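# Fit and lock the server's top cover, no tool inside

## Task

Shut the server: seat its top cover and get it latched, making sure no tool remains inside the case. The cover latches once slid closed, either by pushing it hard or while both release buttons are kept pressed.

## Robot and tools

Robot: two arms on the table, left_arm and right_arm. Each is a six-joint UR-style arm ending in a sixteen-motor hand (index, middle, ring, thumb). right_arm has a right hand and left_arm a mirrored left hand. A fixed mast sticks out at each wrist on the palm side and can strike things.

Scene frame: origin at table-top height midway between the arm bases; +z up, +x outward over the table, +y toward left_arm. Image left/right does not match arm names. Hand point axes: +z along the straightened fingers toward the tips, +y out of the palm face, +x across the palm away from the thumb on the right hand but toward the thumb on the left hand.

The 48-number row (used by execute_actions and move): one flat list covering both arms, all values in [-1, 1]. Order: left_arm dx, dy, dz, rx, ry, rz; then 16 left finger goals; left current_limit, speed; then the same 24 for right_arm. The six pose numbers are offsets, not poses, measured from that arm's Hand target at the start of the action or move, along scene-frame axes. 1.0 equals 0.6 m for dx, dy, dz and 180 degrees for the rx, ry, rz rotation vector, which turns about the Hand target position. Every row of an action counts from the same start point, not from the previous row, and a repeated offset in a new call moves further. All zeros re-requests the current Hand target. Orientation commands are clipped to 32 degrees from the measured hand orientation per step.

Finger order per hand: index_mcp, index_abd, index_pip, index_dip, thumb_cmc, thumb_axl, thumb_mcp, thumb_ipl, middle_mcp, middle_abd, middle_pip, middle_dip, ring_mcp, ring_abd, ring_pip, ring_dip. These are absolute goal angles scaled between each hinge's two stops, not offsets; +1 curls the finger toward the palm (mcp, pip, dip), swings it away from the thumb (abd), swings the thumb in front of the palm (cmc). Straight values: mcp -0.75, abd 0.00, pip -0.58, dip -0.70, thumb_cmc -0.71, thumb_axl -0.68, thumb_mcp -0.23, thumb_ipl -0.17. Sending 0 is a real goal; to keep a hand unchanged, echo its hand_goal, hand_current_limit and hand_speed. current_limit maps -1..+1 to 0..550 mA (start +0.4); speed sets hinge rate as (speed+1)/2 of 8.5 rad/s (start -0.6). Values persist until rewritten.

Tools:
- execute_actions(actions, cameras): actions is a list of actions; each action is up to 15 rows of 48 numbers, one row per 1/30 s step; a short action holds its last row for the rest of its 0.5 s. Images come only with an empty actions list or when cameras names them.
- move(target, speed, blend, stop_force, zero, blocking, cameras): target is one 48-number row or a list of up to 15 rows, all offsets counted from the same starting Hand targets. Straight-line paths, ending together, 0.5 s minimum, cut off at 10 s. speed in m/s, 0.002 to 3.6, default 0.25 (rotation up to twice that in rad/s); one value or one per target. blend in m rounds corners in a list; 0 stops at each. stop_force in N, 3 to 120, ends an arm's path when its wrist sensor feels that much push against the motion; not reliable while turning the hand, not allowed with blocking=false; omit it when backing away from a contact. zero (with stop_force) re-zeroes the sensor first, default true. blocking=false returns after about 0.5 s while motion continues. Paths do not avoid obstacles or the other arm; keep paths away from an arm's own base.
- wait(seconds 0 to 10, cameras): lets time pass holding commands.
- stop(cameras): brakes a running move.
- zoom_image(camera, region [x0,y0,x1,y1] in pixels, at most 504 by 504): enlarges the latest image of cam_high, cam_low, cam_left_wrist or cam_right_wrist.
- zero_wrist_force(arm: left_arm or right_arm): tares that arm's force sensor and stop_force baseline.
- read_manual(section "licences"): licence texts only.
- finished_scene(scene 1): ends the scene for good; the cover must stay locked without the robot.

Results: end_effector_position (m), end_effector_quat_wxyz and velocities per arm in the scene frame; Hand target is the last commanded pose, from which next offsets count, and the hand often rests a bit short of it. Joint positions, Joint torques (include gravity). Wrist force and Wrist torque in the hand's own axes, plus the peak since last shown. hand_goal, hand_measured, hand_current_ma and hand_state (moving, goal, blocked, overload), one entry per motor in the order above. move adds a move: line with the ending (done, off_target, moving, held, fault) and limits (paced = pose clipped, held = steps withheld). MOTOR HOT, OVER-TEMPERATURE FAULT and HAND FAULT lines warn of trouble.

Avoid: contact force near 150 N or joint torque at its limit causes a 10 s arm stop; the arms are stiff, so aim only slightly past a contact and move slowly. A hand motor at 495 mA or more for 5 s shuts off for 10 s. Long pushing or outstretched holding overheats motors. Do not let the arms touch or a hand grip the other hand. Do not drop parts, release moving parts, slam or strike things, and never let anything leave the table. Loose items may occasionally get nudged by outside disturbances.

Each tool is called after "Emit:" as name([rows], argument=value, ...), one row to a line, values as JSON.

## Session

Emit:
execute_actions(actions=[])

Scene clock: 0.00 s.
left_arm: end_effector_position=(+0.6621, +0.0669, +0.3832) hand_goal=(-0.754, +0.000, -0.576, -0.696, -0.714, -0.678, -0.226, -0.168, -0.754, +0.000, -0.576, -0.696, -0.754, +0.000, -0.576, -0.696) hand_measured=(-0.754, +0.000, -0.576, -0.696, -0.714, -0.678, -0.226, -0.168, -0.754, +0.000, -0.576, -0.696, -0.754, +0.000, -0.576, -0.696) hand_current_ma=(+0, +0, +0, +0, +0, +0, +0, +0, +0, +0, +0, +0, +0, +0, +0, +0) hand_state=(goal, goal, goal, goal, goal, goal, goal, goal, goal, goal, goal, goal, goal, goal, goal, goal) hand_current_limit=0.40 hand_speed=-0.60 end_effector_quat_wxyz=(+0.006, +0.989, +0.150, -0.001) | right_arm: end_effector_position=(+0.5682, -0.3347, +0.2561) hand_goal=(-0.754, +0.000, -0.576, -0.696, -0.714, -0.678, -0.226, -0.168, -0.754, +0.000, -0.576, -0.696, -0.754, +0.000, -0.576, -0.696) hand_measured=(-0.754, +0.000, -0.576, -0.696, -0.714, -0.678, -0.226, -0.168, -0.754, +0.000, -0.576, -0.696, -0.754, +0.000, -0.576, -0.696) hand_current_ma=(+0, +0, +0, +0, +0, +0, +0, +0, +0, +0, +0, +0, +0, +0, +0, +0) hand_state=(goal, goal, goal, goal, goal, goal, goal, goal, goal, goal, goal, goal, goal, goal, goal, goal) hand_current_limit=0.40 hand_speed=-0.60 end_effector_quat_wxyz=(-0.018, +0.958, -0.282, -0.048)
Joint positions: left_arm=[2.985 -1.816 -1.35 -1.544 1.558 1.084] | right_arm=[-0.027 -1.09 1.332 -1.725 -1.517 2.051]
Joint velocities: within noise
Joint torques (N m): no reading
Wrist force (N): no reading
Wrist torque (N m): no reading
Wrist force, peak (N): no reading
Hand target: left_arm +0.6621, +0.0669, +0.3832; +0.006, +0.989, +0.150, -0.001 | right_arm +0.5682, -0.3347, +0.2561; -0.018, +0.958, -0.282, -0.048

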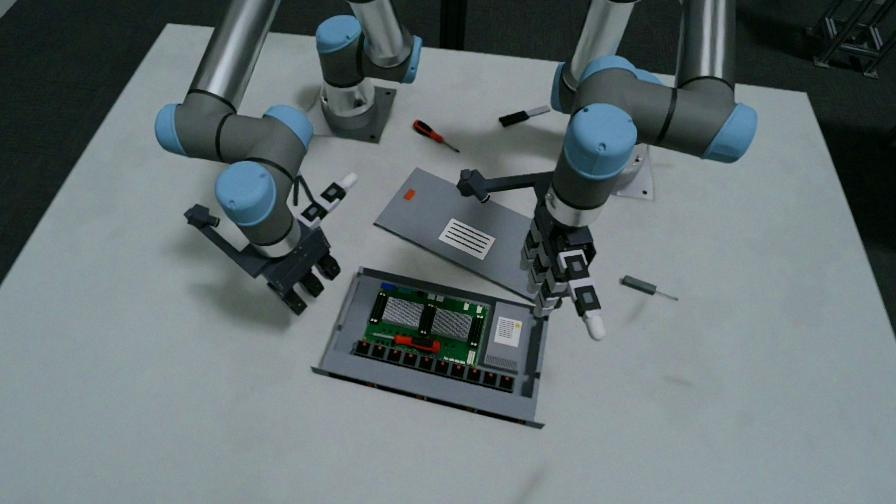

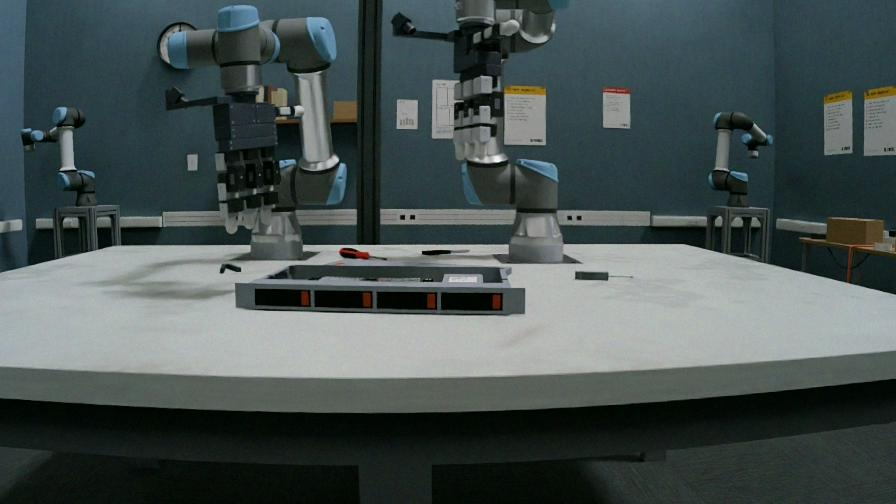

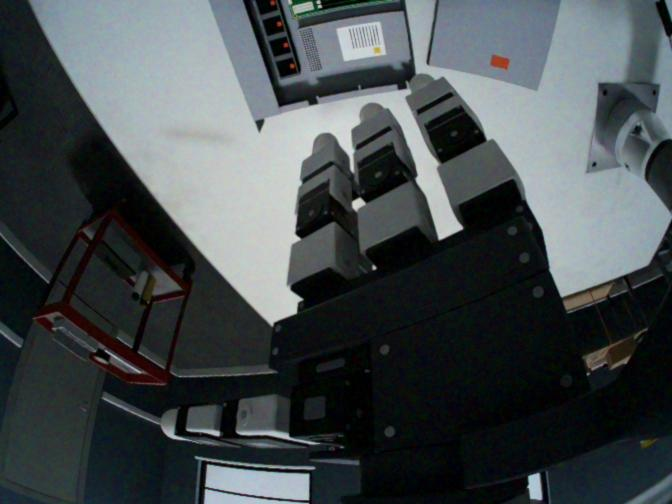

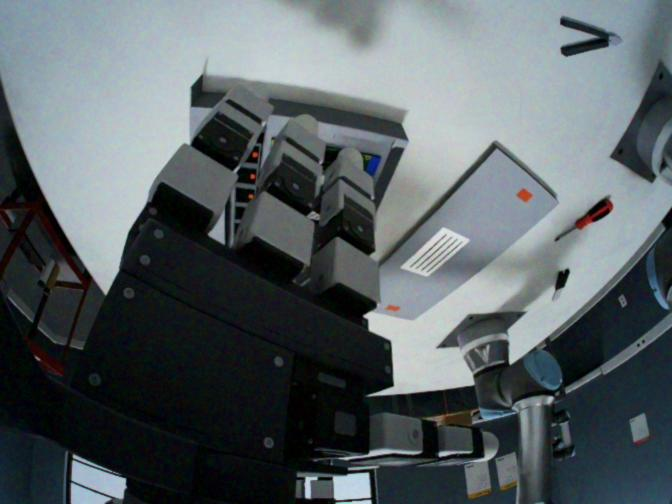

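Emit:
zoom_image(camera="cam_high", region=[290, 140, 610, 440])

Emit:
zoom_image(camera="cam_low", region=[200, 230, 560, 340])

Emit:
zoom_image(camera="cam_left_wrist", region=[200, 0, 640, 200])

Emit:
zoom_image(camera="cam_right_wrist", region=[180, 50, 640, 350])

Scaled by 1.575 from the camera's 896x504 image, which has a finer 1280x720 frame.

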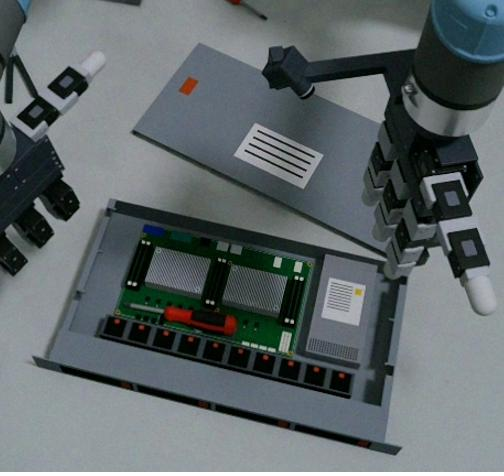

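Scaled by 1.400 from the camera's 896x504 image, which has a finer 1280x720 frame.

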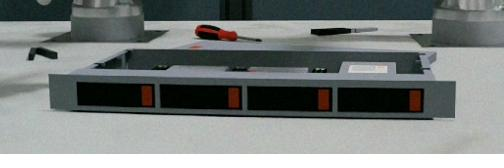

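Scaled by 1.145 from the camera's 672x504 image, which has a finer 960x720 frame.

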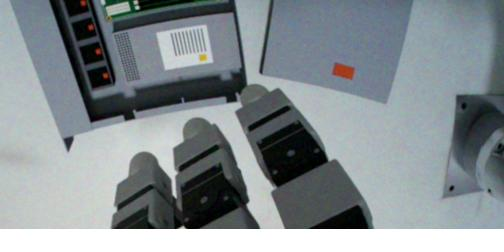

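Scaled by 1.096 from the camera's 672x504 image, which has a finer 960x720 frame.

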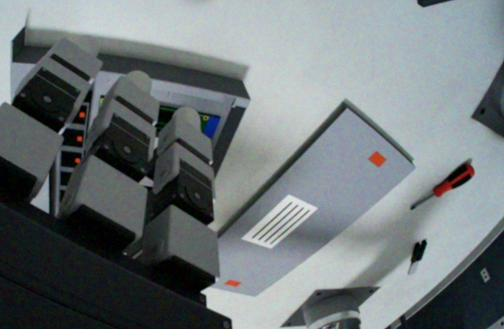

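Emit:
move(target=[-0.167, 0.417, 0.05, 0,0,0, -0.754,0,-0.576,-0.696,-0.714,-0.678,-0.226,-0.168,-0.754,0,-0.576,-0.696,-0.754,0,-0.576,-0.696,0.4,-0.6, 0,-0.1,0.1,0,0,0,-0.754,0,-0.576,-0.696,-0.714,-0.678,-0.226,-0.168,-0.754,0,-0.576,-0.696,-0.754,0,-0.576,-0.696,0.4,-0.6], speed=0.3, cameras=["all"])

Scene clock: 57.63 s.
left_arm: end_effector_position=(+0.5619, +0.3171, +0.4131) hand_goal=(-0.754, +0.000, -0.576, -0.696, -0.714, -0.678, -0.226, -0.168, -0.754, +0.000, -0.576, -0.696, -0.754, +0.000, -0.576, -0.696) hand_measured=(-0.752, +0.000, -0.576, -0.696, -0.714, -0.678, -0.224, -0.168, -0.752, +0.000, -0.576, -0.696, -0.752, +0.000, -0.576, -0.696) hand_current_ma=(+3, +1, +0, +0, +1, +1, +6, +1, +4, +1, +0, +0, +3, +1, +0, +0) hand_state=(goal, goal, goal, goal, goal, goal, goal, goal, goal, goal, goal, goal, goal, goal, goal, goal) hand_current_limit=0.40 hand_speed=-0.60 end_effector_quat_wxyz=(+0.006, +0.989, +0.150, -0.001) | right_arm: end_effector_position=(+0.5682, -0.3947, +0.3163) hand_goal=(-0.754, +0.000, -0.576, -0.696, -0.714, -0.678, -0.226, -0.168, -0.754, +0.000, -0.576, -0.696, -0.754, +0.000, -0.576, -0.696) hand_measured=(-0.754, +0.000, -0.576, -0.696, -0.714, -0.678, -0.224, -0.168, -0.754, +0.000, -0.576, -0.696, -0.754, +0.000, -0.576, -0.696) hand_current_ma=(+0, +0, +0, +0, +0, +0, +0, +0, +0, +0, +0, +0, +0, +0, +0, +0) hand_state=(goal, goal, goal, goal, goal, goal, goal, goal, goal, goal, goal, goal, goal, goal, goal, goal) hand_current_limit=0.40 hand_speed=-0.60 end_effector_quat_wxyz=(-0.018, +0.958, -0.282, -0.048)
Joint positions: left_arm=[3.485 -1.449 -1.663 -1.604 1.559 1.584] | right_arm=[-0.115 -1.124 1.227 -1.581 -1.525 1.963]
Joint torques (N m): left_arm=[4.77 8.75 34.28 6.1 -0.59 1.05] | right_arm=[3.43 -24.34 -8.54 -3.87 1.07 0.29]
Wrist force (N): left_arm=[-0.3 0.4 0.0] | right_arm=[0.4 0.3 -0.1]
Wrist torque (N m): left_arm=[0.06 0.04 -0.16] | right_arm=[0.06 -0.05 0.16]
Wrist force, peak (N): left_arm=[-2.4 4.8 0.9] | right_arm=[0.2 1.0 -0.6]
Hand target: left_arm +0.5619, +0.3171, +0.4132; +0.006, +0.989, +0.150, -0.001 | right_arm +0.5682, -0.3947, +0.3161; -0.018, +0.958, -0.282, -0.048
Off the commanded pose: left_arm 0.000 m, 0 deg | right_arm 0.000 m, 0 deg.
move: done
camera_calibration:
cam_left_wrist: T_world_to_cam=[[-0.943394, 0.331469, -0.0117045, 0.392178], [0.218792, 0.64845, 0.729138, -0.682127], [0.249276, 0.685303, -0.684266, 0.0491528], [0, 0, 0, 1]] pos_world=[0.506969, 0.278646, 0.535589]
cam_right_wrist: T_world_to_cam=[[-0.991917, -0.120809, 0.0387952, 0.539477], [-0.0482438, 0.64187, 0.765294, 0.00138727], [-0.117356, 0.757237, -0.642511, 0.698522], [0, 0, 0, 1]] pos_world=[0.617159, -0.464663, 0.426817]

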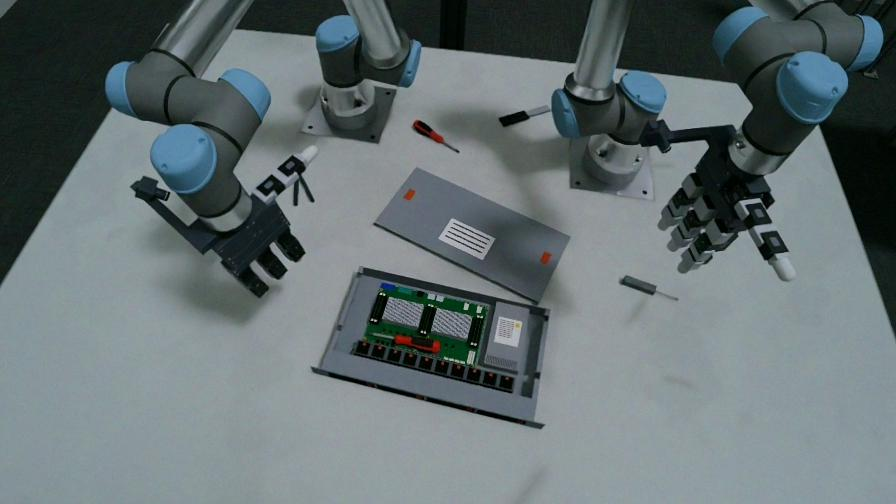

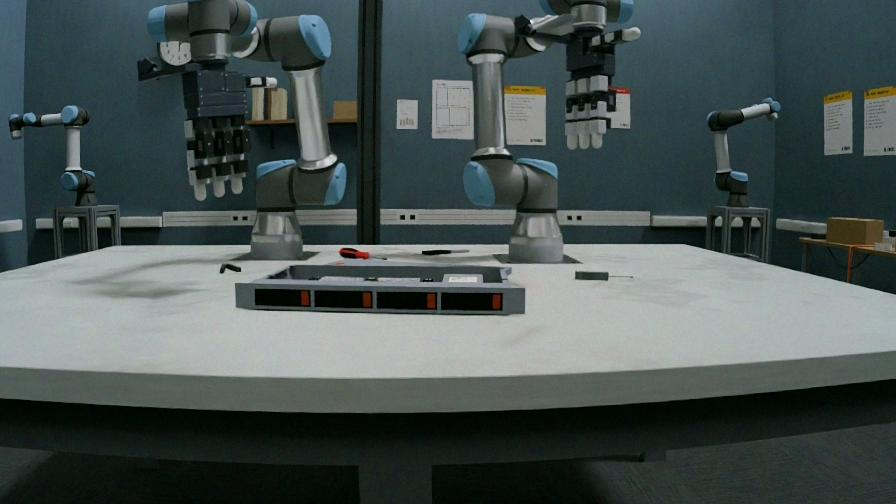

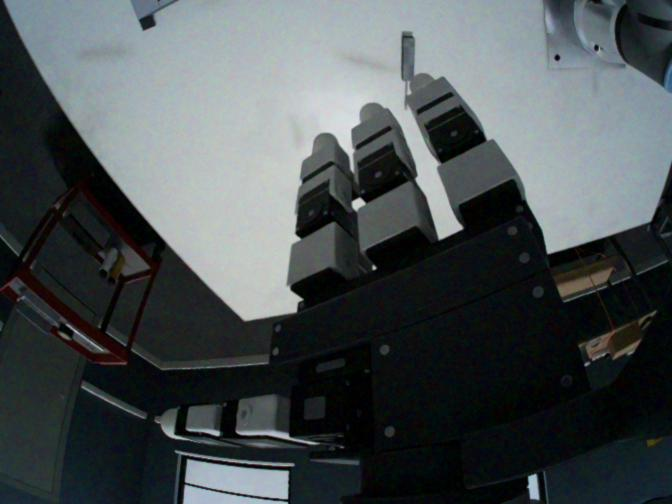

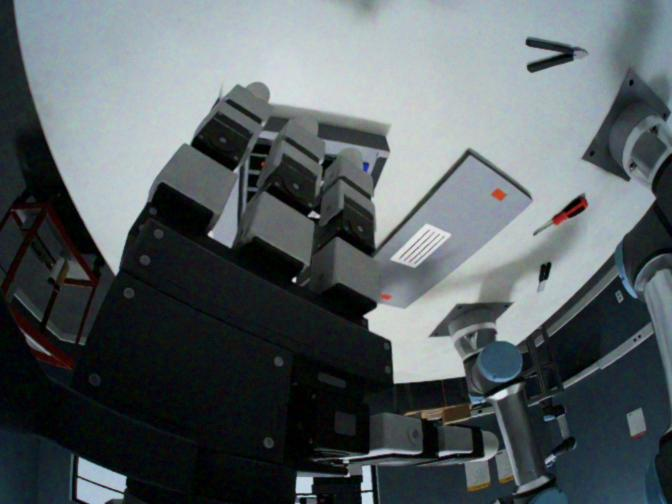

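Emit:
zoom_image(camera="cam_high", region=[360, 150, 580, 310])

Emit:
zoom_image(camera="cam_high", region=[300, 255, 440, 400])

Emit:
zoom_image(camera="cam_high", region=[430, 280, 570, 440])

Emit:
zoom_image(camera="cam_low", region=[210, 235, 400, 325])

Emit:
zoom_image(camera="cam_low", region=[370, 235, 560, 325])

Emit:
zoom_image(camera="cam_right_wrist", region=[340, 130, 560, 330])

Scaled by 2.291 from the camera's 896x504 image, which has a finer 1280x720 frame.

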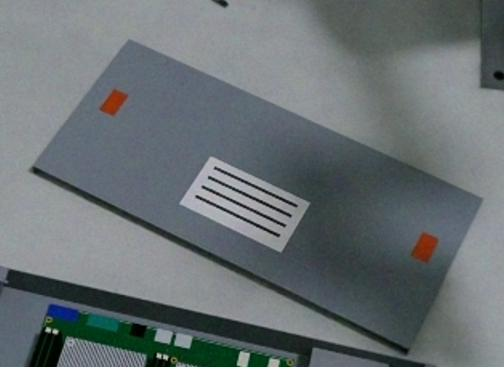

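Scaled by 3.476 from the camera's 896x504 image, which has a finer 1280x720 frame.

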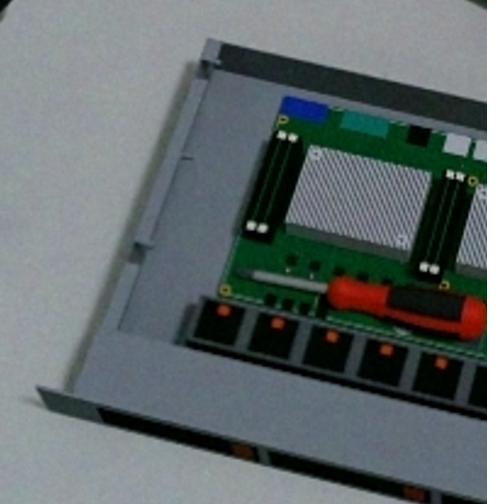

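Scaled by 3.150 from the camera's 896x504 image, which has a finer 1280x720 frame.

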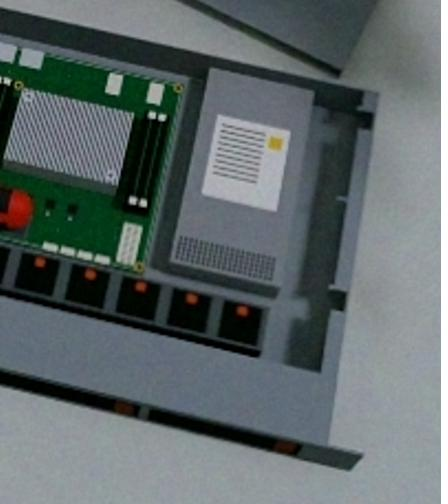

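Scaled by 2.653 from the camera's 896x504 image, which has a finer 1280x720 frame.

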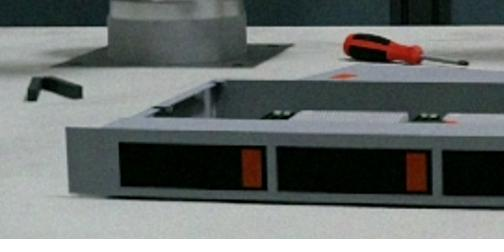

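Scaled by 2.653 from the camera's 896x504 image, which has a finer 1280x720 frame.

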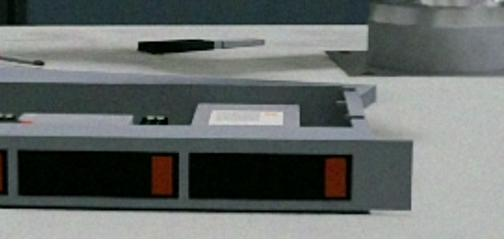

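Scaled by 2.291 from the camera's 672x504 image, which has a finer 960x720 frame.

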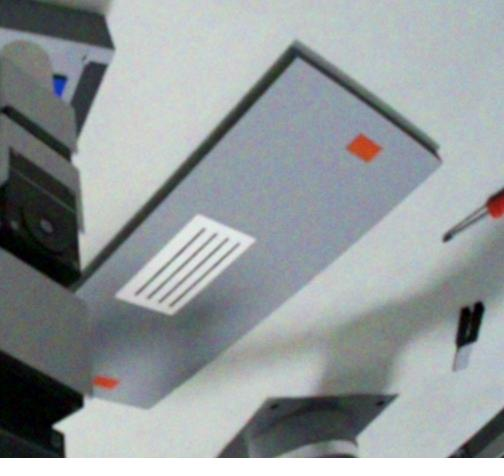

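Emit:
move(target=[-0.182, -0.168, -0.338, 0,0,0, -0.754,0,-0.576,-0.696,-0.714,-0.678,-0.226,-0.168,-0.754,0,-0.576,-0.696,-0.754,0,-0.576,-0.696,0.4,-0.6, 0.053,0.3,-0.16,0,0,0,-0.754,0,-0.576,-0.696,-0.714,-0.678,-0.226,-0.168,-0.754,0,-0.576,-0.696,-0.754,0,-0.576,-0.696,0.4,-0.6], speed=0.25, cameras=["all"])

Emit:
zoom_image(camera="cam_right_wrist", region=[100, 0, 520, 200])

Emit:
zoom_image(camera="cam_left_wrist", region=[100, 0, 600, 200])

Scene clock: 207.47 s.
left_arm: end_effector_position=(+0.4528, +0.2163, +0.2104) hand_goal=(-0.754, +0.000, -0.576, -0.696, -0.714, -0.678, -0.226, -0.168, -0.754, +0.000, -0.576, -0.696, -0.754, +0.000, -0.576, -0.696) hand_measured=(-0.752, +0.000, -0.576, -0.696, -0.714, -0.678, -0.224, -0.168, -0.752, +0.000, -0.576, -0.696, -0.752, +0.000, -0.576, -0.696) hand_current_ma=(+3, +1, +0, +0, +1, +1, +7, +1, +4, +1, +0, +0, +3, +1, +0, +0) hand_state=(goal, goal, goal, goal, goal, goal, goal, goal, goal, goal, goal, goal, goal, goal, goal, goal) hand_current_limit=0.40 hand_speed=-0.60 end_effector_quat_wxyz=(+0.006, +0.989, +0.150, -0.001) | right_arm: end_effector_position=(+0.6000, -0.2147, +0.2201) hand_goal=(-0.754, +0.000, -0.576, -0.696, -0.714, -0.678, -0.226, -0.168, -0.754, +0.000, -0.576, -0.696, -0.754, +0.000, -0.576, -0.696) hand_measured=(-0.752, +0.000, -0.576, -0.696, -0.712, -0.678, -0.224, -0.168, -0.752, +0.000, -0.576, -0.696, -0.752, +0.000, -0.576, -0.696) hand_current_ma=(+0, +0, +0, +0, +0, +0, +1, +0, +0, +0, +0, +0, +0, +0, +0, +0) hand_state=(goal, goal, goal, goal, goal, goal, goal, goal, goal, goal, goal, goal, goal, goal, goal, goal) hand_current_limit=0.40 hand_speed=-0.60 end_effector_quat_wxyz=(-0.018, +0.958, -0.282, -0.048)
Joint positions: left_arm=[3.292 -1.306 -2.312 -1.097 1.558 1.391] | right_arm=[0.144 -0.938 1.187 -1.743 -1.502 2.222]
Joint torques (N m): left_arm=[-2.6 18.41 10.35 3.38 0.87 -0.67] | right_arm=[2.62 -60.1 -7.66 -0.78 -0.86 0.87]
Wrist force (N): left_arm=[-0.2 0.6 0.2] | right_arm=[-0.2 0.5 0.3]
Wrist torque (N m): left_arm=[0.05 0.02 0.00] | right_arm=[0.05 0.00 -0.05]
Wrist force, peak (N): left_arm=[-1.2 1.1 1.8] | right_arm=[2.4 6.0 -0.8]
Hand target: left_arm +0.4527, +0.2163, +0.2104; +0.006, +0.989, +0.150, -0.001 | right_arm +0.6000, -0.2147, +0.2201; -0.018, +0.958, -0.282, -0.048
Off the commanded pose: left_arm 0.000 m, 0 deg | right_arm 0.000 m, 0 deg.
move: done
camera_calibration:
cam_left_wrist: T_world_to_cam=[[-0.943346, 0.33161, -0.0115405, 0.320066], [0.219001, 0.648376, 0.729141, -0.445138], [0.249274, 0.685305, -0.684266, 0.00661525], [0, 0, 0, 1]] pos_world=[0.39777, 0.177946, 0.332789]
cam_right_wrist: T_world_to_cam=[[-0.991892, -0.120914, 0.0391229, 0.596442], [-0.0480358, 0.641716, 0.765437, -0.0392146], [-0.117658, 0.757351, -0.642321, 0.504319], [0, 0, 0, 1]] pos_world=[0.64906, -0.284663, 0.330616]

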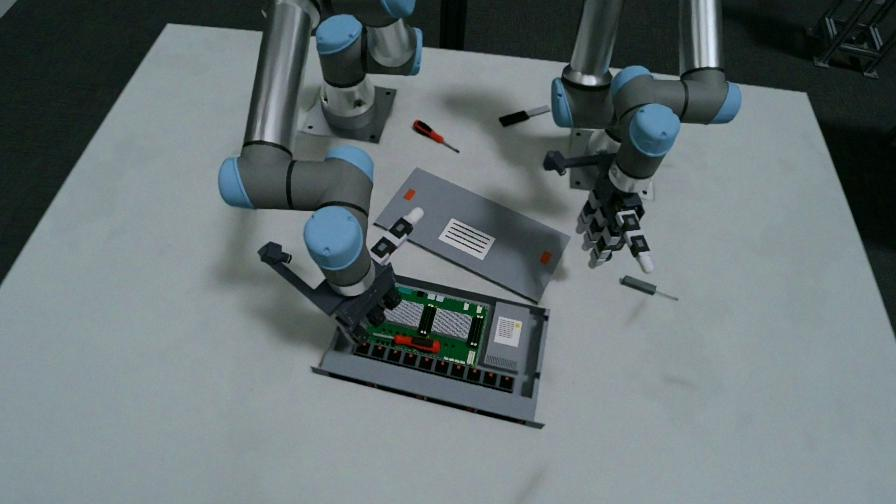

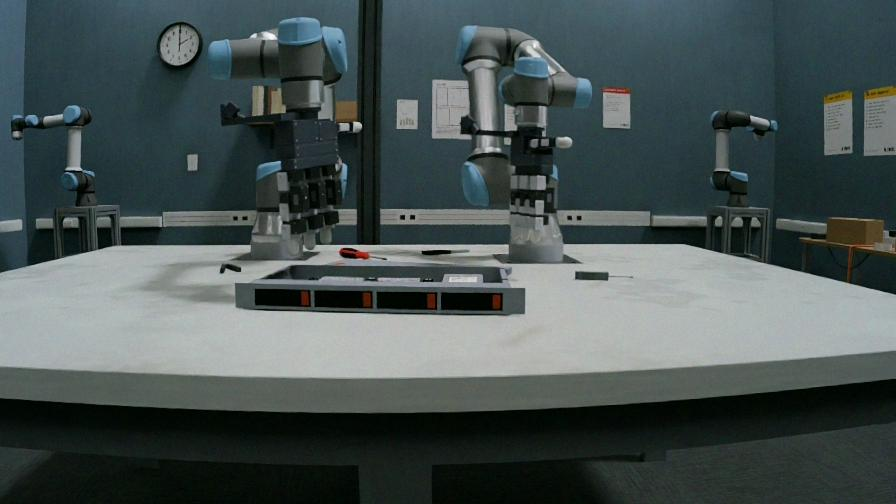

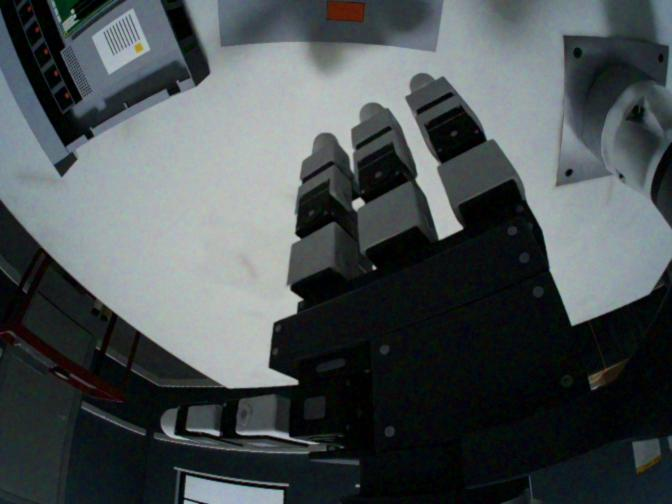

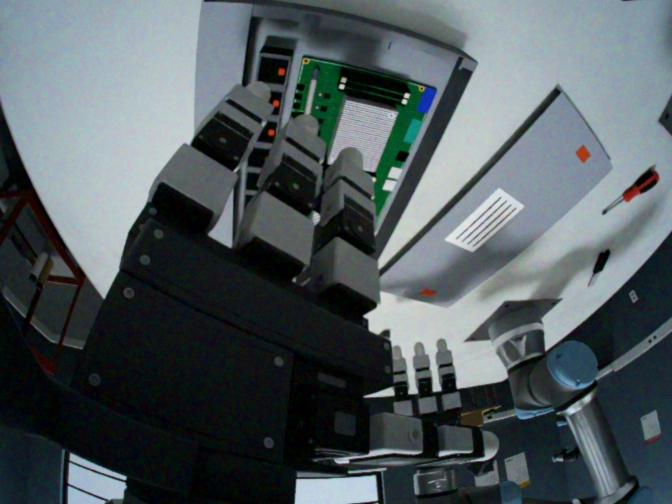

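Scaled by 1.200 from the camera's 672x504 image, which has a finer 960x720 frame.

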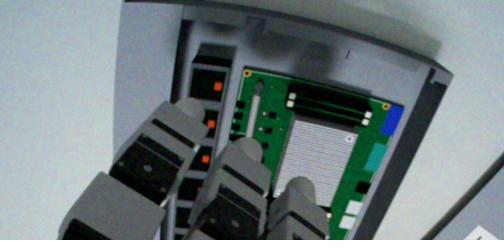

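Scaled by 1.008 from the camera's 672x504 image, which has a finer 960x720 frame.

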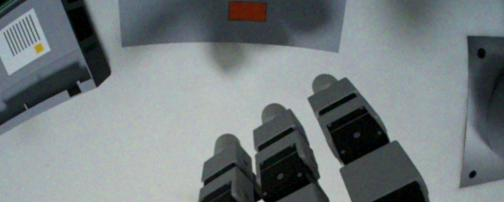

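Emit:
zoom_image(camera="cam_left_wrist", region=[0, 0, 220, 180])

Emit:
zoom_image(camera="cam_right_wrist", region=[190, 0, 490, 140])

Emit:
zoom_image(camera="cam_left_wrist", region=[200, 0, 460, 80])

Scaled by 2.291 from the camera's 672x504 image, which has a finer 960x720 frame.

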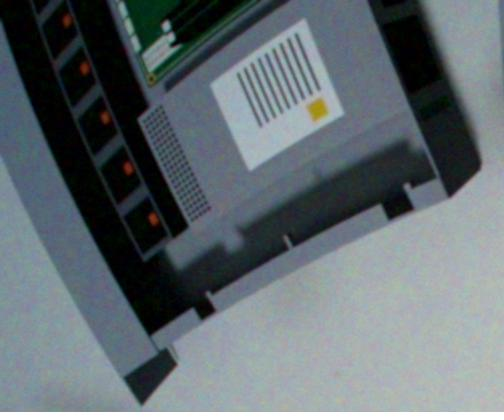

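Scaled by 1.680 from the camera's 672x504 image, which has a finer 960x720 frame.

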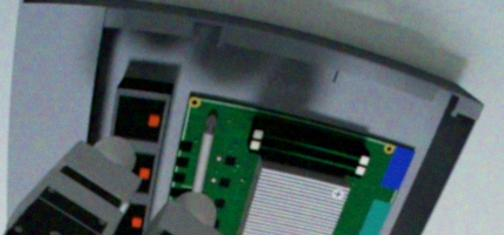

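Scaled by 1.938 from the camera's 672x504 image, which has a finer 960x720 frame.

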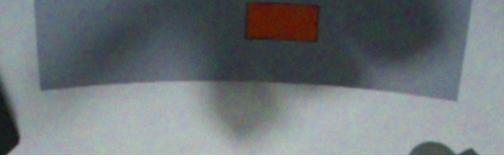

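Emit:
zoom_image(camera="cam_high", region=[355, 300, 455, 370])

Scaled by 5.040 from the camera's 896x504 image, which has a finer 1280x720 frame.

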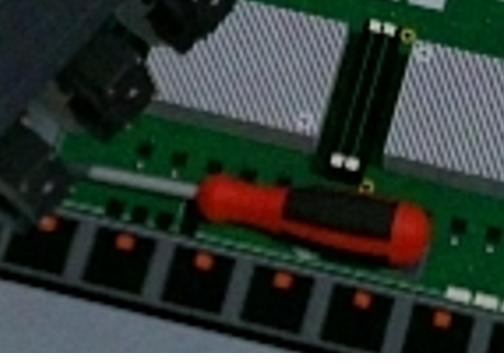

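Emit:
move(target=[0,0,0, 0,0,0, -0.754,0,-0.576,-0.696,-0.714,-0.678,-0.226,-0.168,-0.754,0,-0.576,-0.696,-0.754,0,-0.576,-0.696,0.4,-0.6, 0.07,0.015,-0.033,-0.0134,-0.0301,0.1439,-0.754,0,-0.576,-0.696,-0.714,-0.678,-0.226,-0.168,-0.754,-0.09,-0.576,-0.696,-0.754,0,0.883,0.464,0.4,-0.6], speed=0.25, cameras=["cam_high", "cam_right_wrist"])

Emit:
zoom_image(camera="cam_high", region=[320, 230, 480, 380])

Emit:
zoom_image(camera="cam_right_wrist", region=[200, 0, 500, 220])

Scene clock: 369.53 s.
left_arm: end_effector_position=(+0.4527, +0.2163, +0.2104) hand_goal=(-0.754, +0.000, -0.576, -0.696, -0.714, -0.678, -0.226, -0.168, -0.754, +0.000, -0.576, -0.696, -0.754, +0.000, -0.576, -0.696) hand_measured=(-0.752, +0.000, -0.576, -0.696, -0.714, -0.678, -0.224, -0.168, -0.752, +0.000, -0.576, -0.696, -0.752, +0.000, -0.576, -0.696) hand_current_ma=(+3, +1, +0, +0, +1, +1, +7, +1, +4, +1, +0, +0, +3, +1, +0, +0) hand_state=(goal, goal, goal, goal, goal, goal, goal, goal, goal, goal, goal, goal, goal, goal, goal, goal) hand_current_limit=0.40 hand_speed=-0.60 end_effector_quat_wxyz=(+0.006, +0.989, +0.150, -0.001) | right_arm: end_effector_position=(+0.6419, -0.2057, +0.2001) hand_goal=(-0.754, +0.000, -0.576, -0.696, -0.714, -0.678, -0.226, -0.168, -0.754, -0.090, -0.576, -0.696, -0.754, +0.000, +0.882, +0.464) hand_measured=(-0.750, +0.000, -0.576, -0.696, -0.712, -0.678, -0.222, -0.168, -0.752, -0.086, -0.576, -0.696, -0.752, +0.000, +0.874, +0.460) hand_current_ma=(+0, +0, +0, +0, +0, +0, +1, +0, +0, +0, +0, +0, +0, +0, -2, +0) hand_state=(goal, goal, goal, goal, goal, goal, goal, goal, goal, goal, goal, goal, goal, goal, goal, goal) hand_current_limit=0.40 hand_speed=-0.60 end_effector_quat_wxyz=(+0.000, +0.998, -0.060, -0.001)
Joint positions: left_arm=[3.292 -1.306 -2.312 -1.096 1.558 1.391] | right_arm=[0.207 -0.91 1.208 -1.867 -1.571 1.836]
Joint torques (N m): left_arm=[-2.31 21.43 7.77 6.09 1.73 -0.87] | right_arm=[-4.87 -61.72 -40.27 -0.6 1.32 -1.01]
Wrist force (N): left_arm=[0.1 0.6 0.2] | right_arm=[0.0 0.5 -0.4]
Wrist torque (N m): left_arm=[0.05 -0.01 0.02] | right_arm=[0.14 -0.01 0.11]
Wrist force, peak (N): left_arm=[-0.4 0.9 -0.1] | right_arm=[1.4 2.9 0.0]
Hand target: left_arm +0.4527, +0.2163, +0.2104; +0.006, +0.989, +0.150, -0.001 | right_arm +0.6420, -0.2057, +0.2003; +0.000, +0.998, -0.060, +0.000
Off the commanded pose: left_arm 0.000 m, 0 deg | right_arm 0.000 m, 0 deg.
move: done
camera_calibration:
cam_right_wrist: T_world_to_cam=[[-0.839479, -0.542303, -0.0343864, 0.470031], [-0.39817, 0.570831, 0.718061, 0.191962], [-0.369778, 0.616489, -0.69513, 0.632898], [0, 0, 0, 1]] pos_world=[0.705046, -0.244853, 0.318269]
Images, in order (width x height): cam_high 896x504, cam_right_wrist 672x504.

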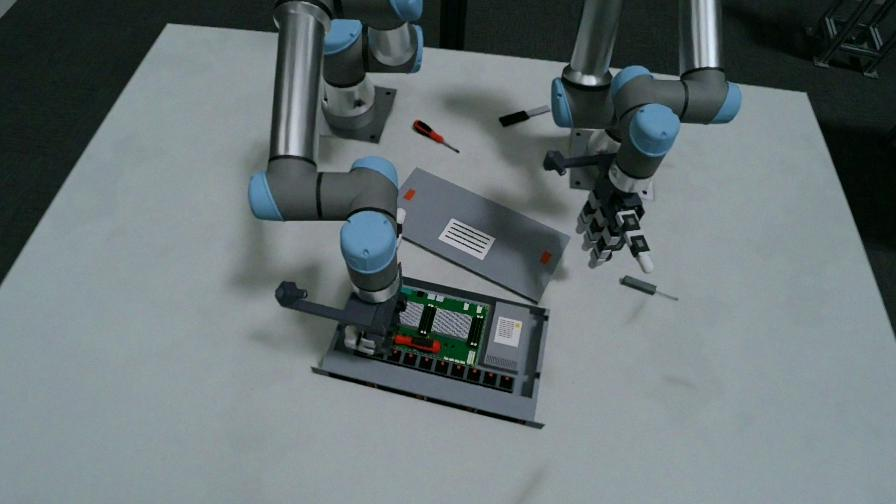

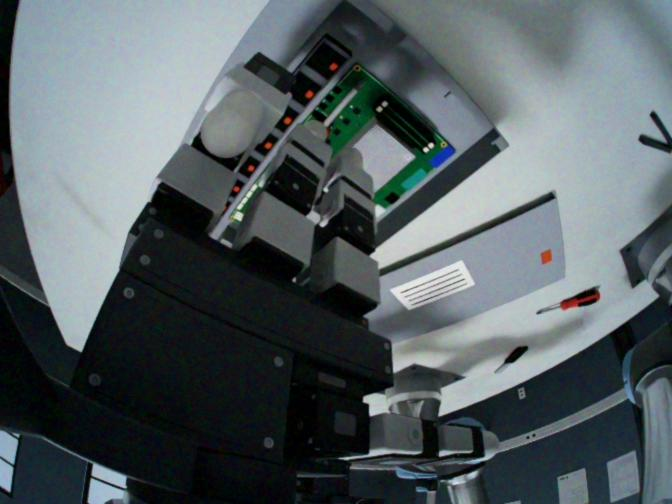

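Scaled by 3.150 from the camera's 896x504 image, which has a finer 1280x720 frame.

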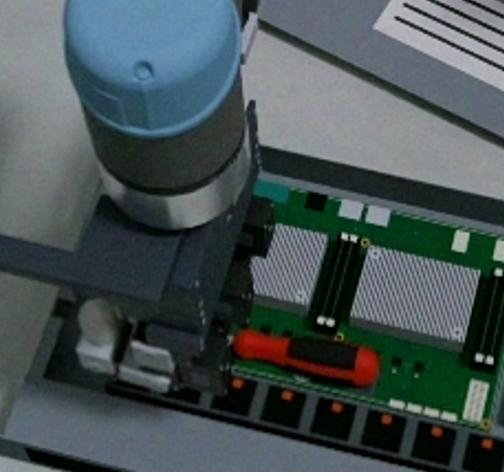

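Scaled by 1.680 from the camera's 672x504 image, which has a finer 960x720 frame.

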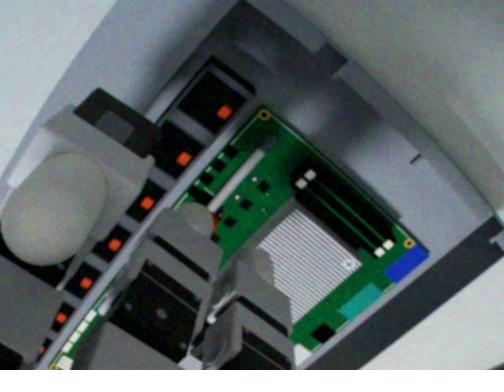

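Emit:
move(target=[0,0,0, 0,0,0, -0.754,0,-0.576,-0.696,-0.714,-0.678,-0.226,-0.168,-0.754,0,-0.576,-0.696,-0.754,0,-0.576,-0.696,0.4,-0.6, 0,0,-0.05,0,0,0,-0.754,0,-0.576,-0.696,-0.714,-0.678,-0.226,-0.168,-0.754,-0.09,-0.576,-0.696,-0.754,0,0.883,0.464,0.4,-0.6], speed=0.1, cameras=["cam_high", "cam_right_wrist"])

Emit:
zoom_image(camera="cam_right_wrist", region=[240, 40, 440, 200])

Emit:
zoom_image(camera="cam_high", region=[330, 270, 450, 370])

Scene clock: 400.30 s.
left_arm: end_effector_position=(+0.4527, +0.2163, +0.2104) hand_goal=(-0.754, +0.000, -0.576, -0.696, -0.714, -0.678, -0.226, -0.168, -0.754, +0.000, -0.576, -0.696, -0.754, +0.000, -0.576, -0.696) hand_measured=(-0.752, +0.000, -0.576, -0.696, -0.714, -0.678, -0.224, -0.168, -0.752, +0.000, -0.576, -0.696, -0.752, +0.000, -0.576, -0.696) hand_current_ma=(+3, +1, +0, +0, +1, +1, +7, +1, +4, +1, +0, +0, +3, +1, +0, +0) hand_state=(goal, goal, goal, goal, goal, goal, goal, goal, goal, goal, goal, goal, goal, goal, goal, goal) hand_current_limit=0.40 hand_speed=-0.60 end_effector_quat_wxyz=(+0.006, +0.989, +0.150, -0.001) | right_arm: end_effector_position=(+0.6418, -0.2057, +0.1700) hand_goal=(-0.754, +0.000, -0.576, -0.696, -0.714, -0.678, -0.226, -0.168, -0.754, -0.090, -0.576, -0.696, -0.754, +0.000, +0.882, +0.464) hand_measured=(-0.750, +0.000, -0.576, -0.696, -0.712, -0.678, -0.222, -0.168, -0.752, -0.086, -0.576, -0.696, -0.752, +0.000, +0.876, +0.460) hand_current_ma=(+0, +0, +0, +0, +0, +0, +1, +0, +0, +0, +0, +0, +0, +0, -1, +0) hand_state=(goal, goal, goal, goal, goal, goal, goal, goal, goal, goal, goal, goal, goal, goal, goal, goal) hand_current_limit=0.40 hand_speed=-0.60 end_effector_quat_wxyz=(+0.000, +0.998, -0.060, -0.001)
Joint positions: left_arm=[3.292 -1.306 -2.312 -1.096 1.558 1.391] | right_arm=[0.207 -0.886 1.247 -1.93 -1.571 1.835]
Joint torques (N m): left_arm=[-2.95 21.2 7.7 6.05 1.6 -0.93] | right_arm=[-3.86 -62.83 -38.75 0.26 1.13 -0.2]
Wrist force (N): left_arm=[0.0 0.4 0.2] | right_arm=[0.0 0.5 0.2]
Wrist torque (N m): left_arm=[0.03 0.00 0.01] | right_arm=[0.07 -0.01 0.11]
Wrist force, peak (N): left_arm=[-0.5 0.7 0.1] | right_arm=[-0.2 0.5 -1.4]
Hand target: left_arm +0.4527, +0.2163, +0.2104; +0.006, +0.989, +0.150, -0.001 | right_arm +0.6420, -0.2057, +0.1703; +0.000, +0.998, -0.060, +0.000
Off the commanded pose: left_arm 0.000 m, 0 deg | right_arm 0.000 m, 0 deg.
move: done
camera_calibration:
cam_right_wrist: T_world_to_cam=[[-0.83943, -0.542388, -0.0342451, 0.468846], [-0.398112, 0.570801, 0.718118, 0.213568], [-0.369951, 0.616443, -0.695078, 0.612132], [0, 0, 0, 1]] pos_world=[0.705047, -0.244953, 0.288169]
Images, in order (width x height): cam_high 896x504, cam_right_wrist 672x504.

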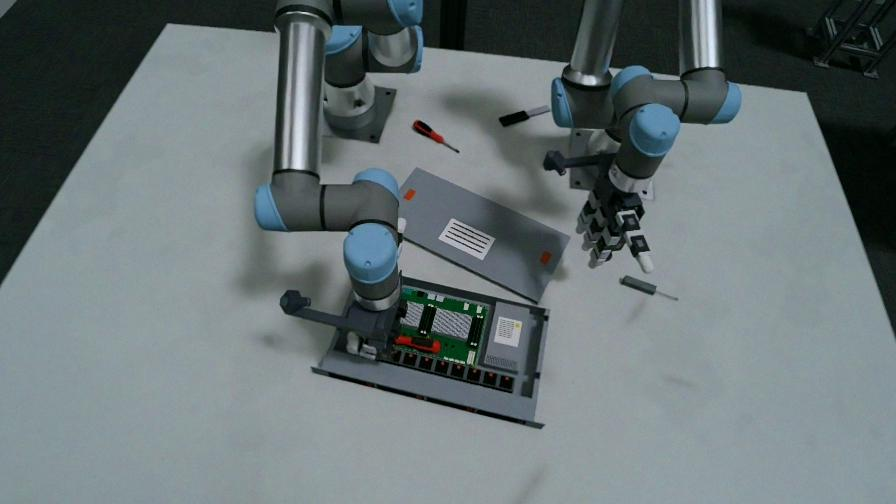

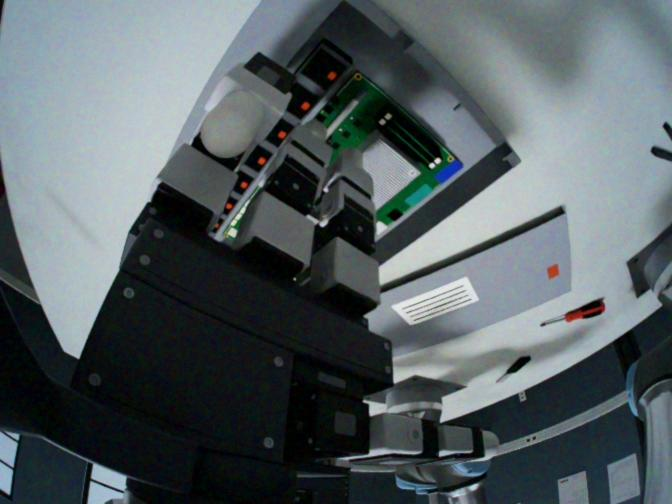

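Scaled by 2.520 from the camera's 672x504 image, which has a finer 960x720 frame.

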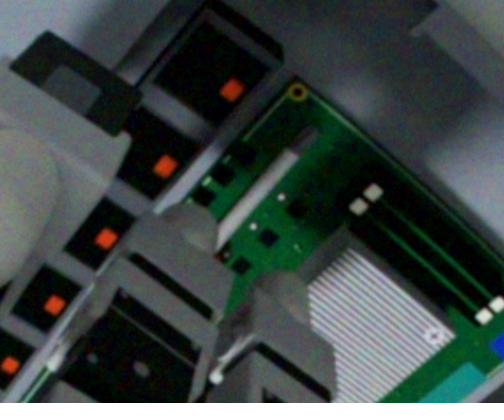

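Scaled by 4.200 from the camera's 896x504 image, which has a finer 1280x720 frame.

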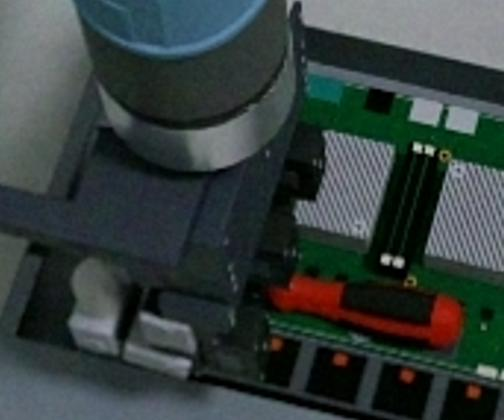

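Emit:
move(target=[0,0,0, 0,0,0, -0.754,0,-0.576,-0.696,-0.714,-0.678,-0.226,-0.168,-0.754,0,-0.576,-0.696,-0.754,0,-0.576,-0.696,0.4,-0.6, -0.0125,0,0,0,0,0,-0.754,0.06,-0.576,-0.696,-0.714,-0.678,-0.226,-0.168,-0.754,-0.09,-0.576,-0.696,-0.754,0,0.883,0.464,0.4,-0.6], speed=0.1)

Emit:
move(target=[0,0,0, 0,0,0, -0.754,0,-0.576,-0.696,-0.714,-0.678,-0.226,-0.168,-0.754,0,-0.576,-0.696,-0.754,0,-0.576,-0.696,0.4,-0.6, 0,0,-0.0367,0,0,0,-0.754,0.06,-0.576,-0.696,-0.714,-0.678,-0.226,-0.168,-0.754,-0.09,-0.576,-0.696,-0.754,0,0.883,0.464,0.4,-0.6], speed=0.05, stop_force=4, cameras=["cam_high", "cam_right_wrist"])

Emit:
zoom_image(camera="cam_right_wrist", region=[240, 40, 440, 200])

Scene clock: 438.73 s.
left_arm: end_effector_position=(+0.4527, +0.2163, +0.2104) hand_goal=(-0.754, +0.000, -0.576, -0.696, -0.714, -0.678, -0.226, -0.168, -0.754, +0.000, -0.576, -0.696, -0.754, +0.000, -0.576, -0.696) hand_measured=(-0.752, +0.000, -0.576, -0.696, -0.714, -0.678, -0.224, -0.168, -0.752, +0.000, -0.576, -0.696, -0.752, +0.000, -0.576, -0.696) hand_current_ma=(+3, +1, +0, +0, +1, +1, +7, +1, +4, +1, +0, +0, +3, +1, +0, +0) hand_state=(goal, goal, goal, goal, goal, goal, goal, goal, goal, goal, goal, goal, goal, goal, goal, goal) hand_current_limit=0.40 hand_speed=-0.60 end_effector_quat_wxyz=(+0.006, +0.989, +0.150, -0.001) | right_arm: end_effector_position=(+0.6344, -0.2057, +0.1703) hand_goal=(-0.754, +0.060, -0.576, -0.696, -0.714, -0.678, -0.226, -0.168, -0.754, -0.090, -0.576, -0.696, -0.754, +0.000, +0.882, +0.464) hand_measured=(-0.750, +0.056, -0.576, -0.696, -0.712, -0.678, -0.222, -0.168, -0.752, -0.086, -0.576, -0.696, -0.752, +0.000, +0.876, +0.460) hand_current_ma=(+0, +0, +0, +0, +0, +0, +1, +0, +0, +0, +0, +0, +0, +0, -1, +0) hand_state=(goal, goal, goal, goal, goal, goal, goal, goal, goal, goal, goal, goal, goal, goal, goal, goal) hand_current_limit=0.40 hand_speed=-0.60 end_effector_quat_wxyz=(+0.000, +0.998, -0.060, +0.000)
Joint positions: left_arm=[3.292 -1.306 -2.312 -1.096 1.558 1.391] | right_arm=[0.209 -0.903 1.276 -1.943 -1.571 1.837]
Joint torques (N m): left_arm=[-2.52 20.74 7.96 5.99 1.65 -0.81] | right_arm=[6.54 -40.23 -36.37 -1.95 -0.89 0.4]
Wrist force (N): left_arm=[0.0 0.6 -0.1] | right_arm=[-0.2 0.3 0.1]
Wrist torque (N m): left_arm=[0.09 -0.02 0.01] | right_arm=[0.06 0.01 0.11]
Wrist force, peak (N): left_arm=[-0.3 0.9 0.1] | right_arm=[0.1 0.7 0.5]
Hand target: left_arm +0.4527, +0.2163, +0.2104; +0.006, +0.989, +0.150, -0.001 | right_arm +0.6345, -0.2057, +0.1703; +0.000, +0.998, -0.060, +0.000
Off the commanded pose: left_arm 0.000 m, 0 deg | right_arm 0.000 m, 0 deg.
move: done

Scene clock: 440.33 s.
left_arm: end_effector_position=(+0.4527, +0.2163, +0.2104) hand_goal=(-0.754, +0.000, -0.576, -0.696, -0.714, -0.678, -0.226, -0.168, -0.754, +0.000, -0.576, -0.696, -0.754, +0.000, -0.576, -0.696) hand_measured=(-0.752, +0.000, -0.576, -0.696, -0.714, -0.678, -0.224, -0.168, -0.752, +0.000, -0.576, -0.696, -0.752, +0.000, -0.576, -0.696) hand_current_ma=(+3, +1, +0, +0, +1, +1, +7, +1, +4, +1, +0, +0, +3, +1, +0, +0) hand_state=(goal, goal, goal, goal, goal, goal, goal, goal, goal, goal, goal, goal, goal, goal, goal, goal) hand_current_limit=0.40 hand_speed=-0.60 end_effector_quat_wxyz=(+0.006, +0.989, +0.150, -0.001) | right_arm: end_effector_position=(+0.6345, -0.2057, +0.1483) hand_goal=(-0.754, +0.060, -0.576, -0.696, -0.714, -0.678, -0.226, -0.168, -0.754, -0.090, -0.576, -0.696, -0.754, +0.000, +0.882, +0.464) hand_measured=(-0.750, +0.056, -0.576, -0.696, -0.712, -0.678, -0.222, -0.168, -0.752, -0.086, -0.576, -0.696, -0.752, +0.000, +0.876, +0.460) hand_current_ma=(+0, +0, +0, +0, +0, +0, +1, +0, +0, +0, +0, +0, +0, +0, -1, +0) hand_state=(goal, goal, goal, goal, goal, goal, goal, goal, goal, goal, goal, goal, goal, goal, goal, goal) hand_current_limit=0.40 hand_speed=-0.60 end_effector_quat_wxyz=(+0.000, +0.998, -0.060, +0.000)
Joint positions: left_arm=[3.292 -1.306 -2.312 -1.096 1.558 1.391] | right_arm=[0.209 -0.882 1.3 -1.988 -1.571 1.837]
Joint torques (N m): left_arm=[-2.11 21.48 7.99 5.98 1.68 -0.9] | right_arm=[0.2 -63.22 -38.13 -0.24 -0.23 -0.75]
Wrist force (N): left_arm=[-0.1 0.4 0.0] | right_arm=[0.0 0.2 0.0]
Wrist torque (N m): left_arm=[0.04 0.00 0.01] | right_arm=[0.06 -0.01 0.13]
Wrist force, peak (N): left_arm=[-0.1 0.7 0.0] | right_arm=[0.1 0.1 -1.2]
Hand target: left_arm +0.4527, +0.2163, +0.2104; +0.006, +0.989, +0.150, -0.001 | right_arm +0.6345, -0.2057, +0.1483; +0.000, +0.998, -0.060, +0.000
Off the commanded pose: left_arm 0.000 m, 0 deg | right_arm 0.000 m, 0 deg.
move: done
camera_calibration:
cam_right_wrist: T_world_to_cam=[[-0.839434, -0.542342, -0.0348792, 0.461994], [-0.398551, 0.570702, 0.717953, 0.22642], [-0.36947, 0.616575, -0.695218, 0.594077], [0, 0, 0, 1]] pos_world=[0.697547, -0.244953, 0.266569]
Images, in order (width x height): cam_high 896x504, cam_right_wrist 672x504.

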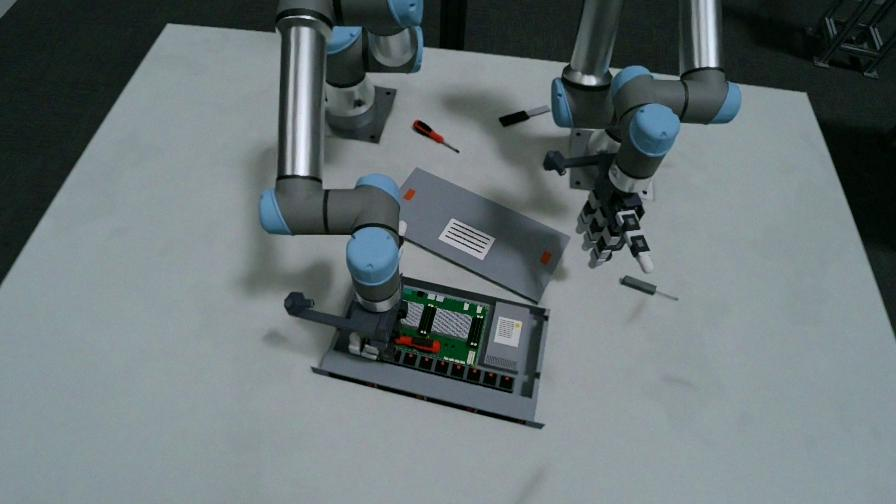

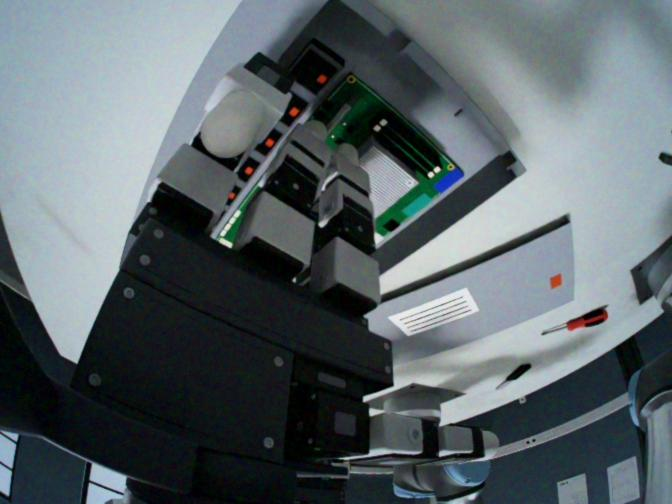

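Scaled by 2.520 from the camera's 672x504 image, which has a finer 960x720 frame.

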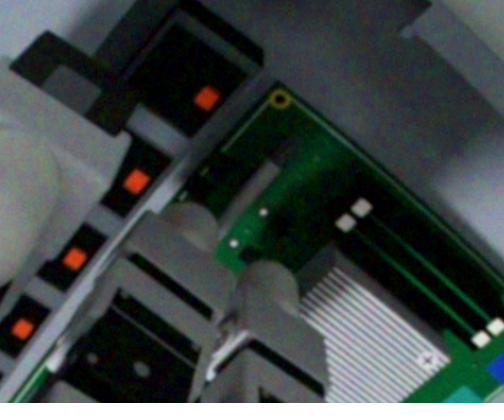

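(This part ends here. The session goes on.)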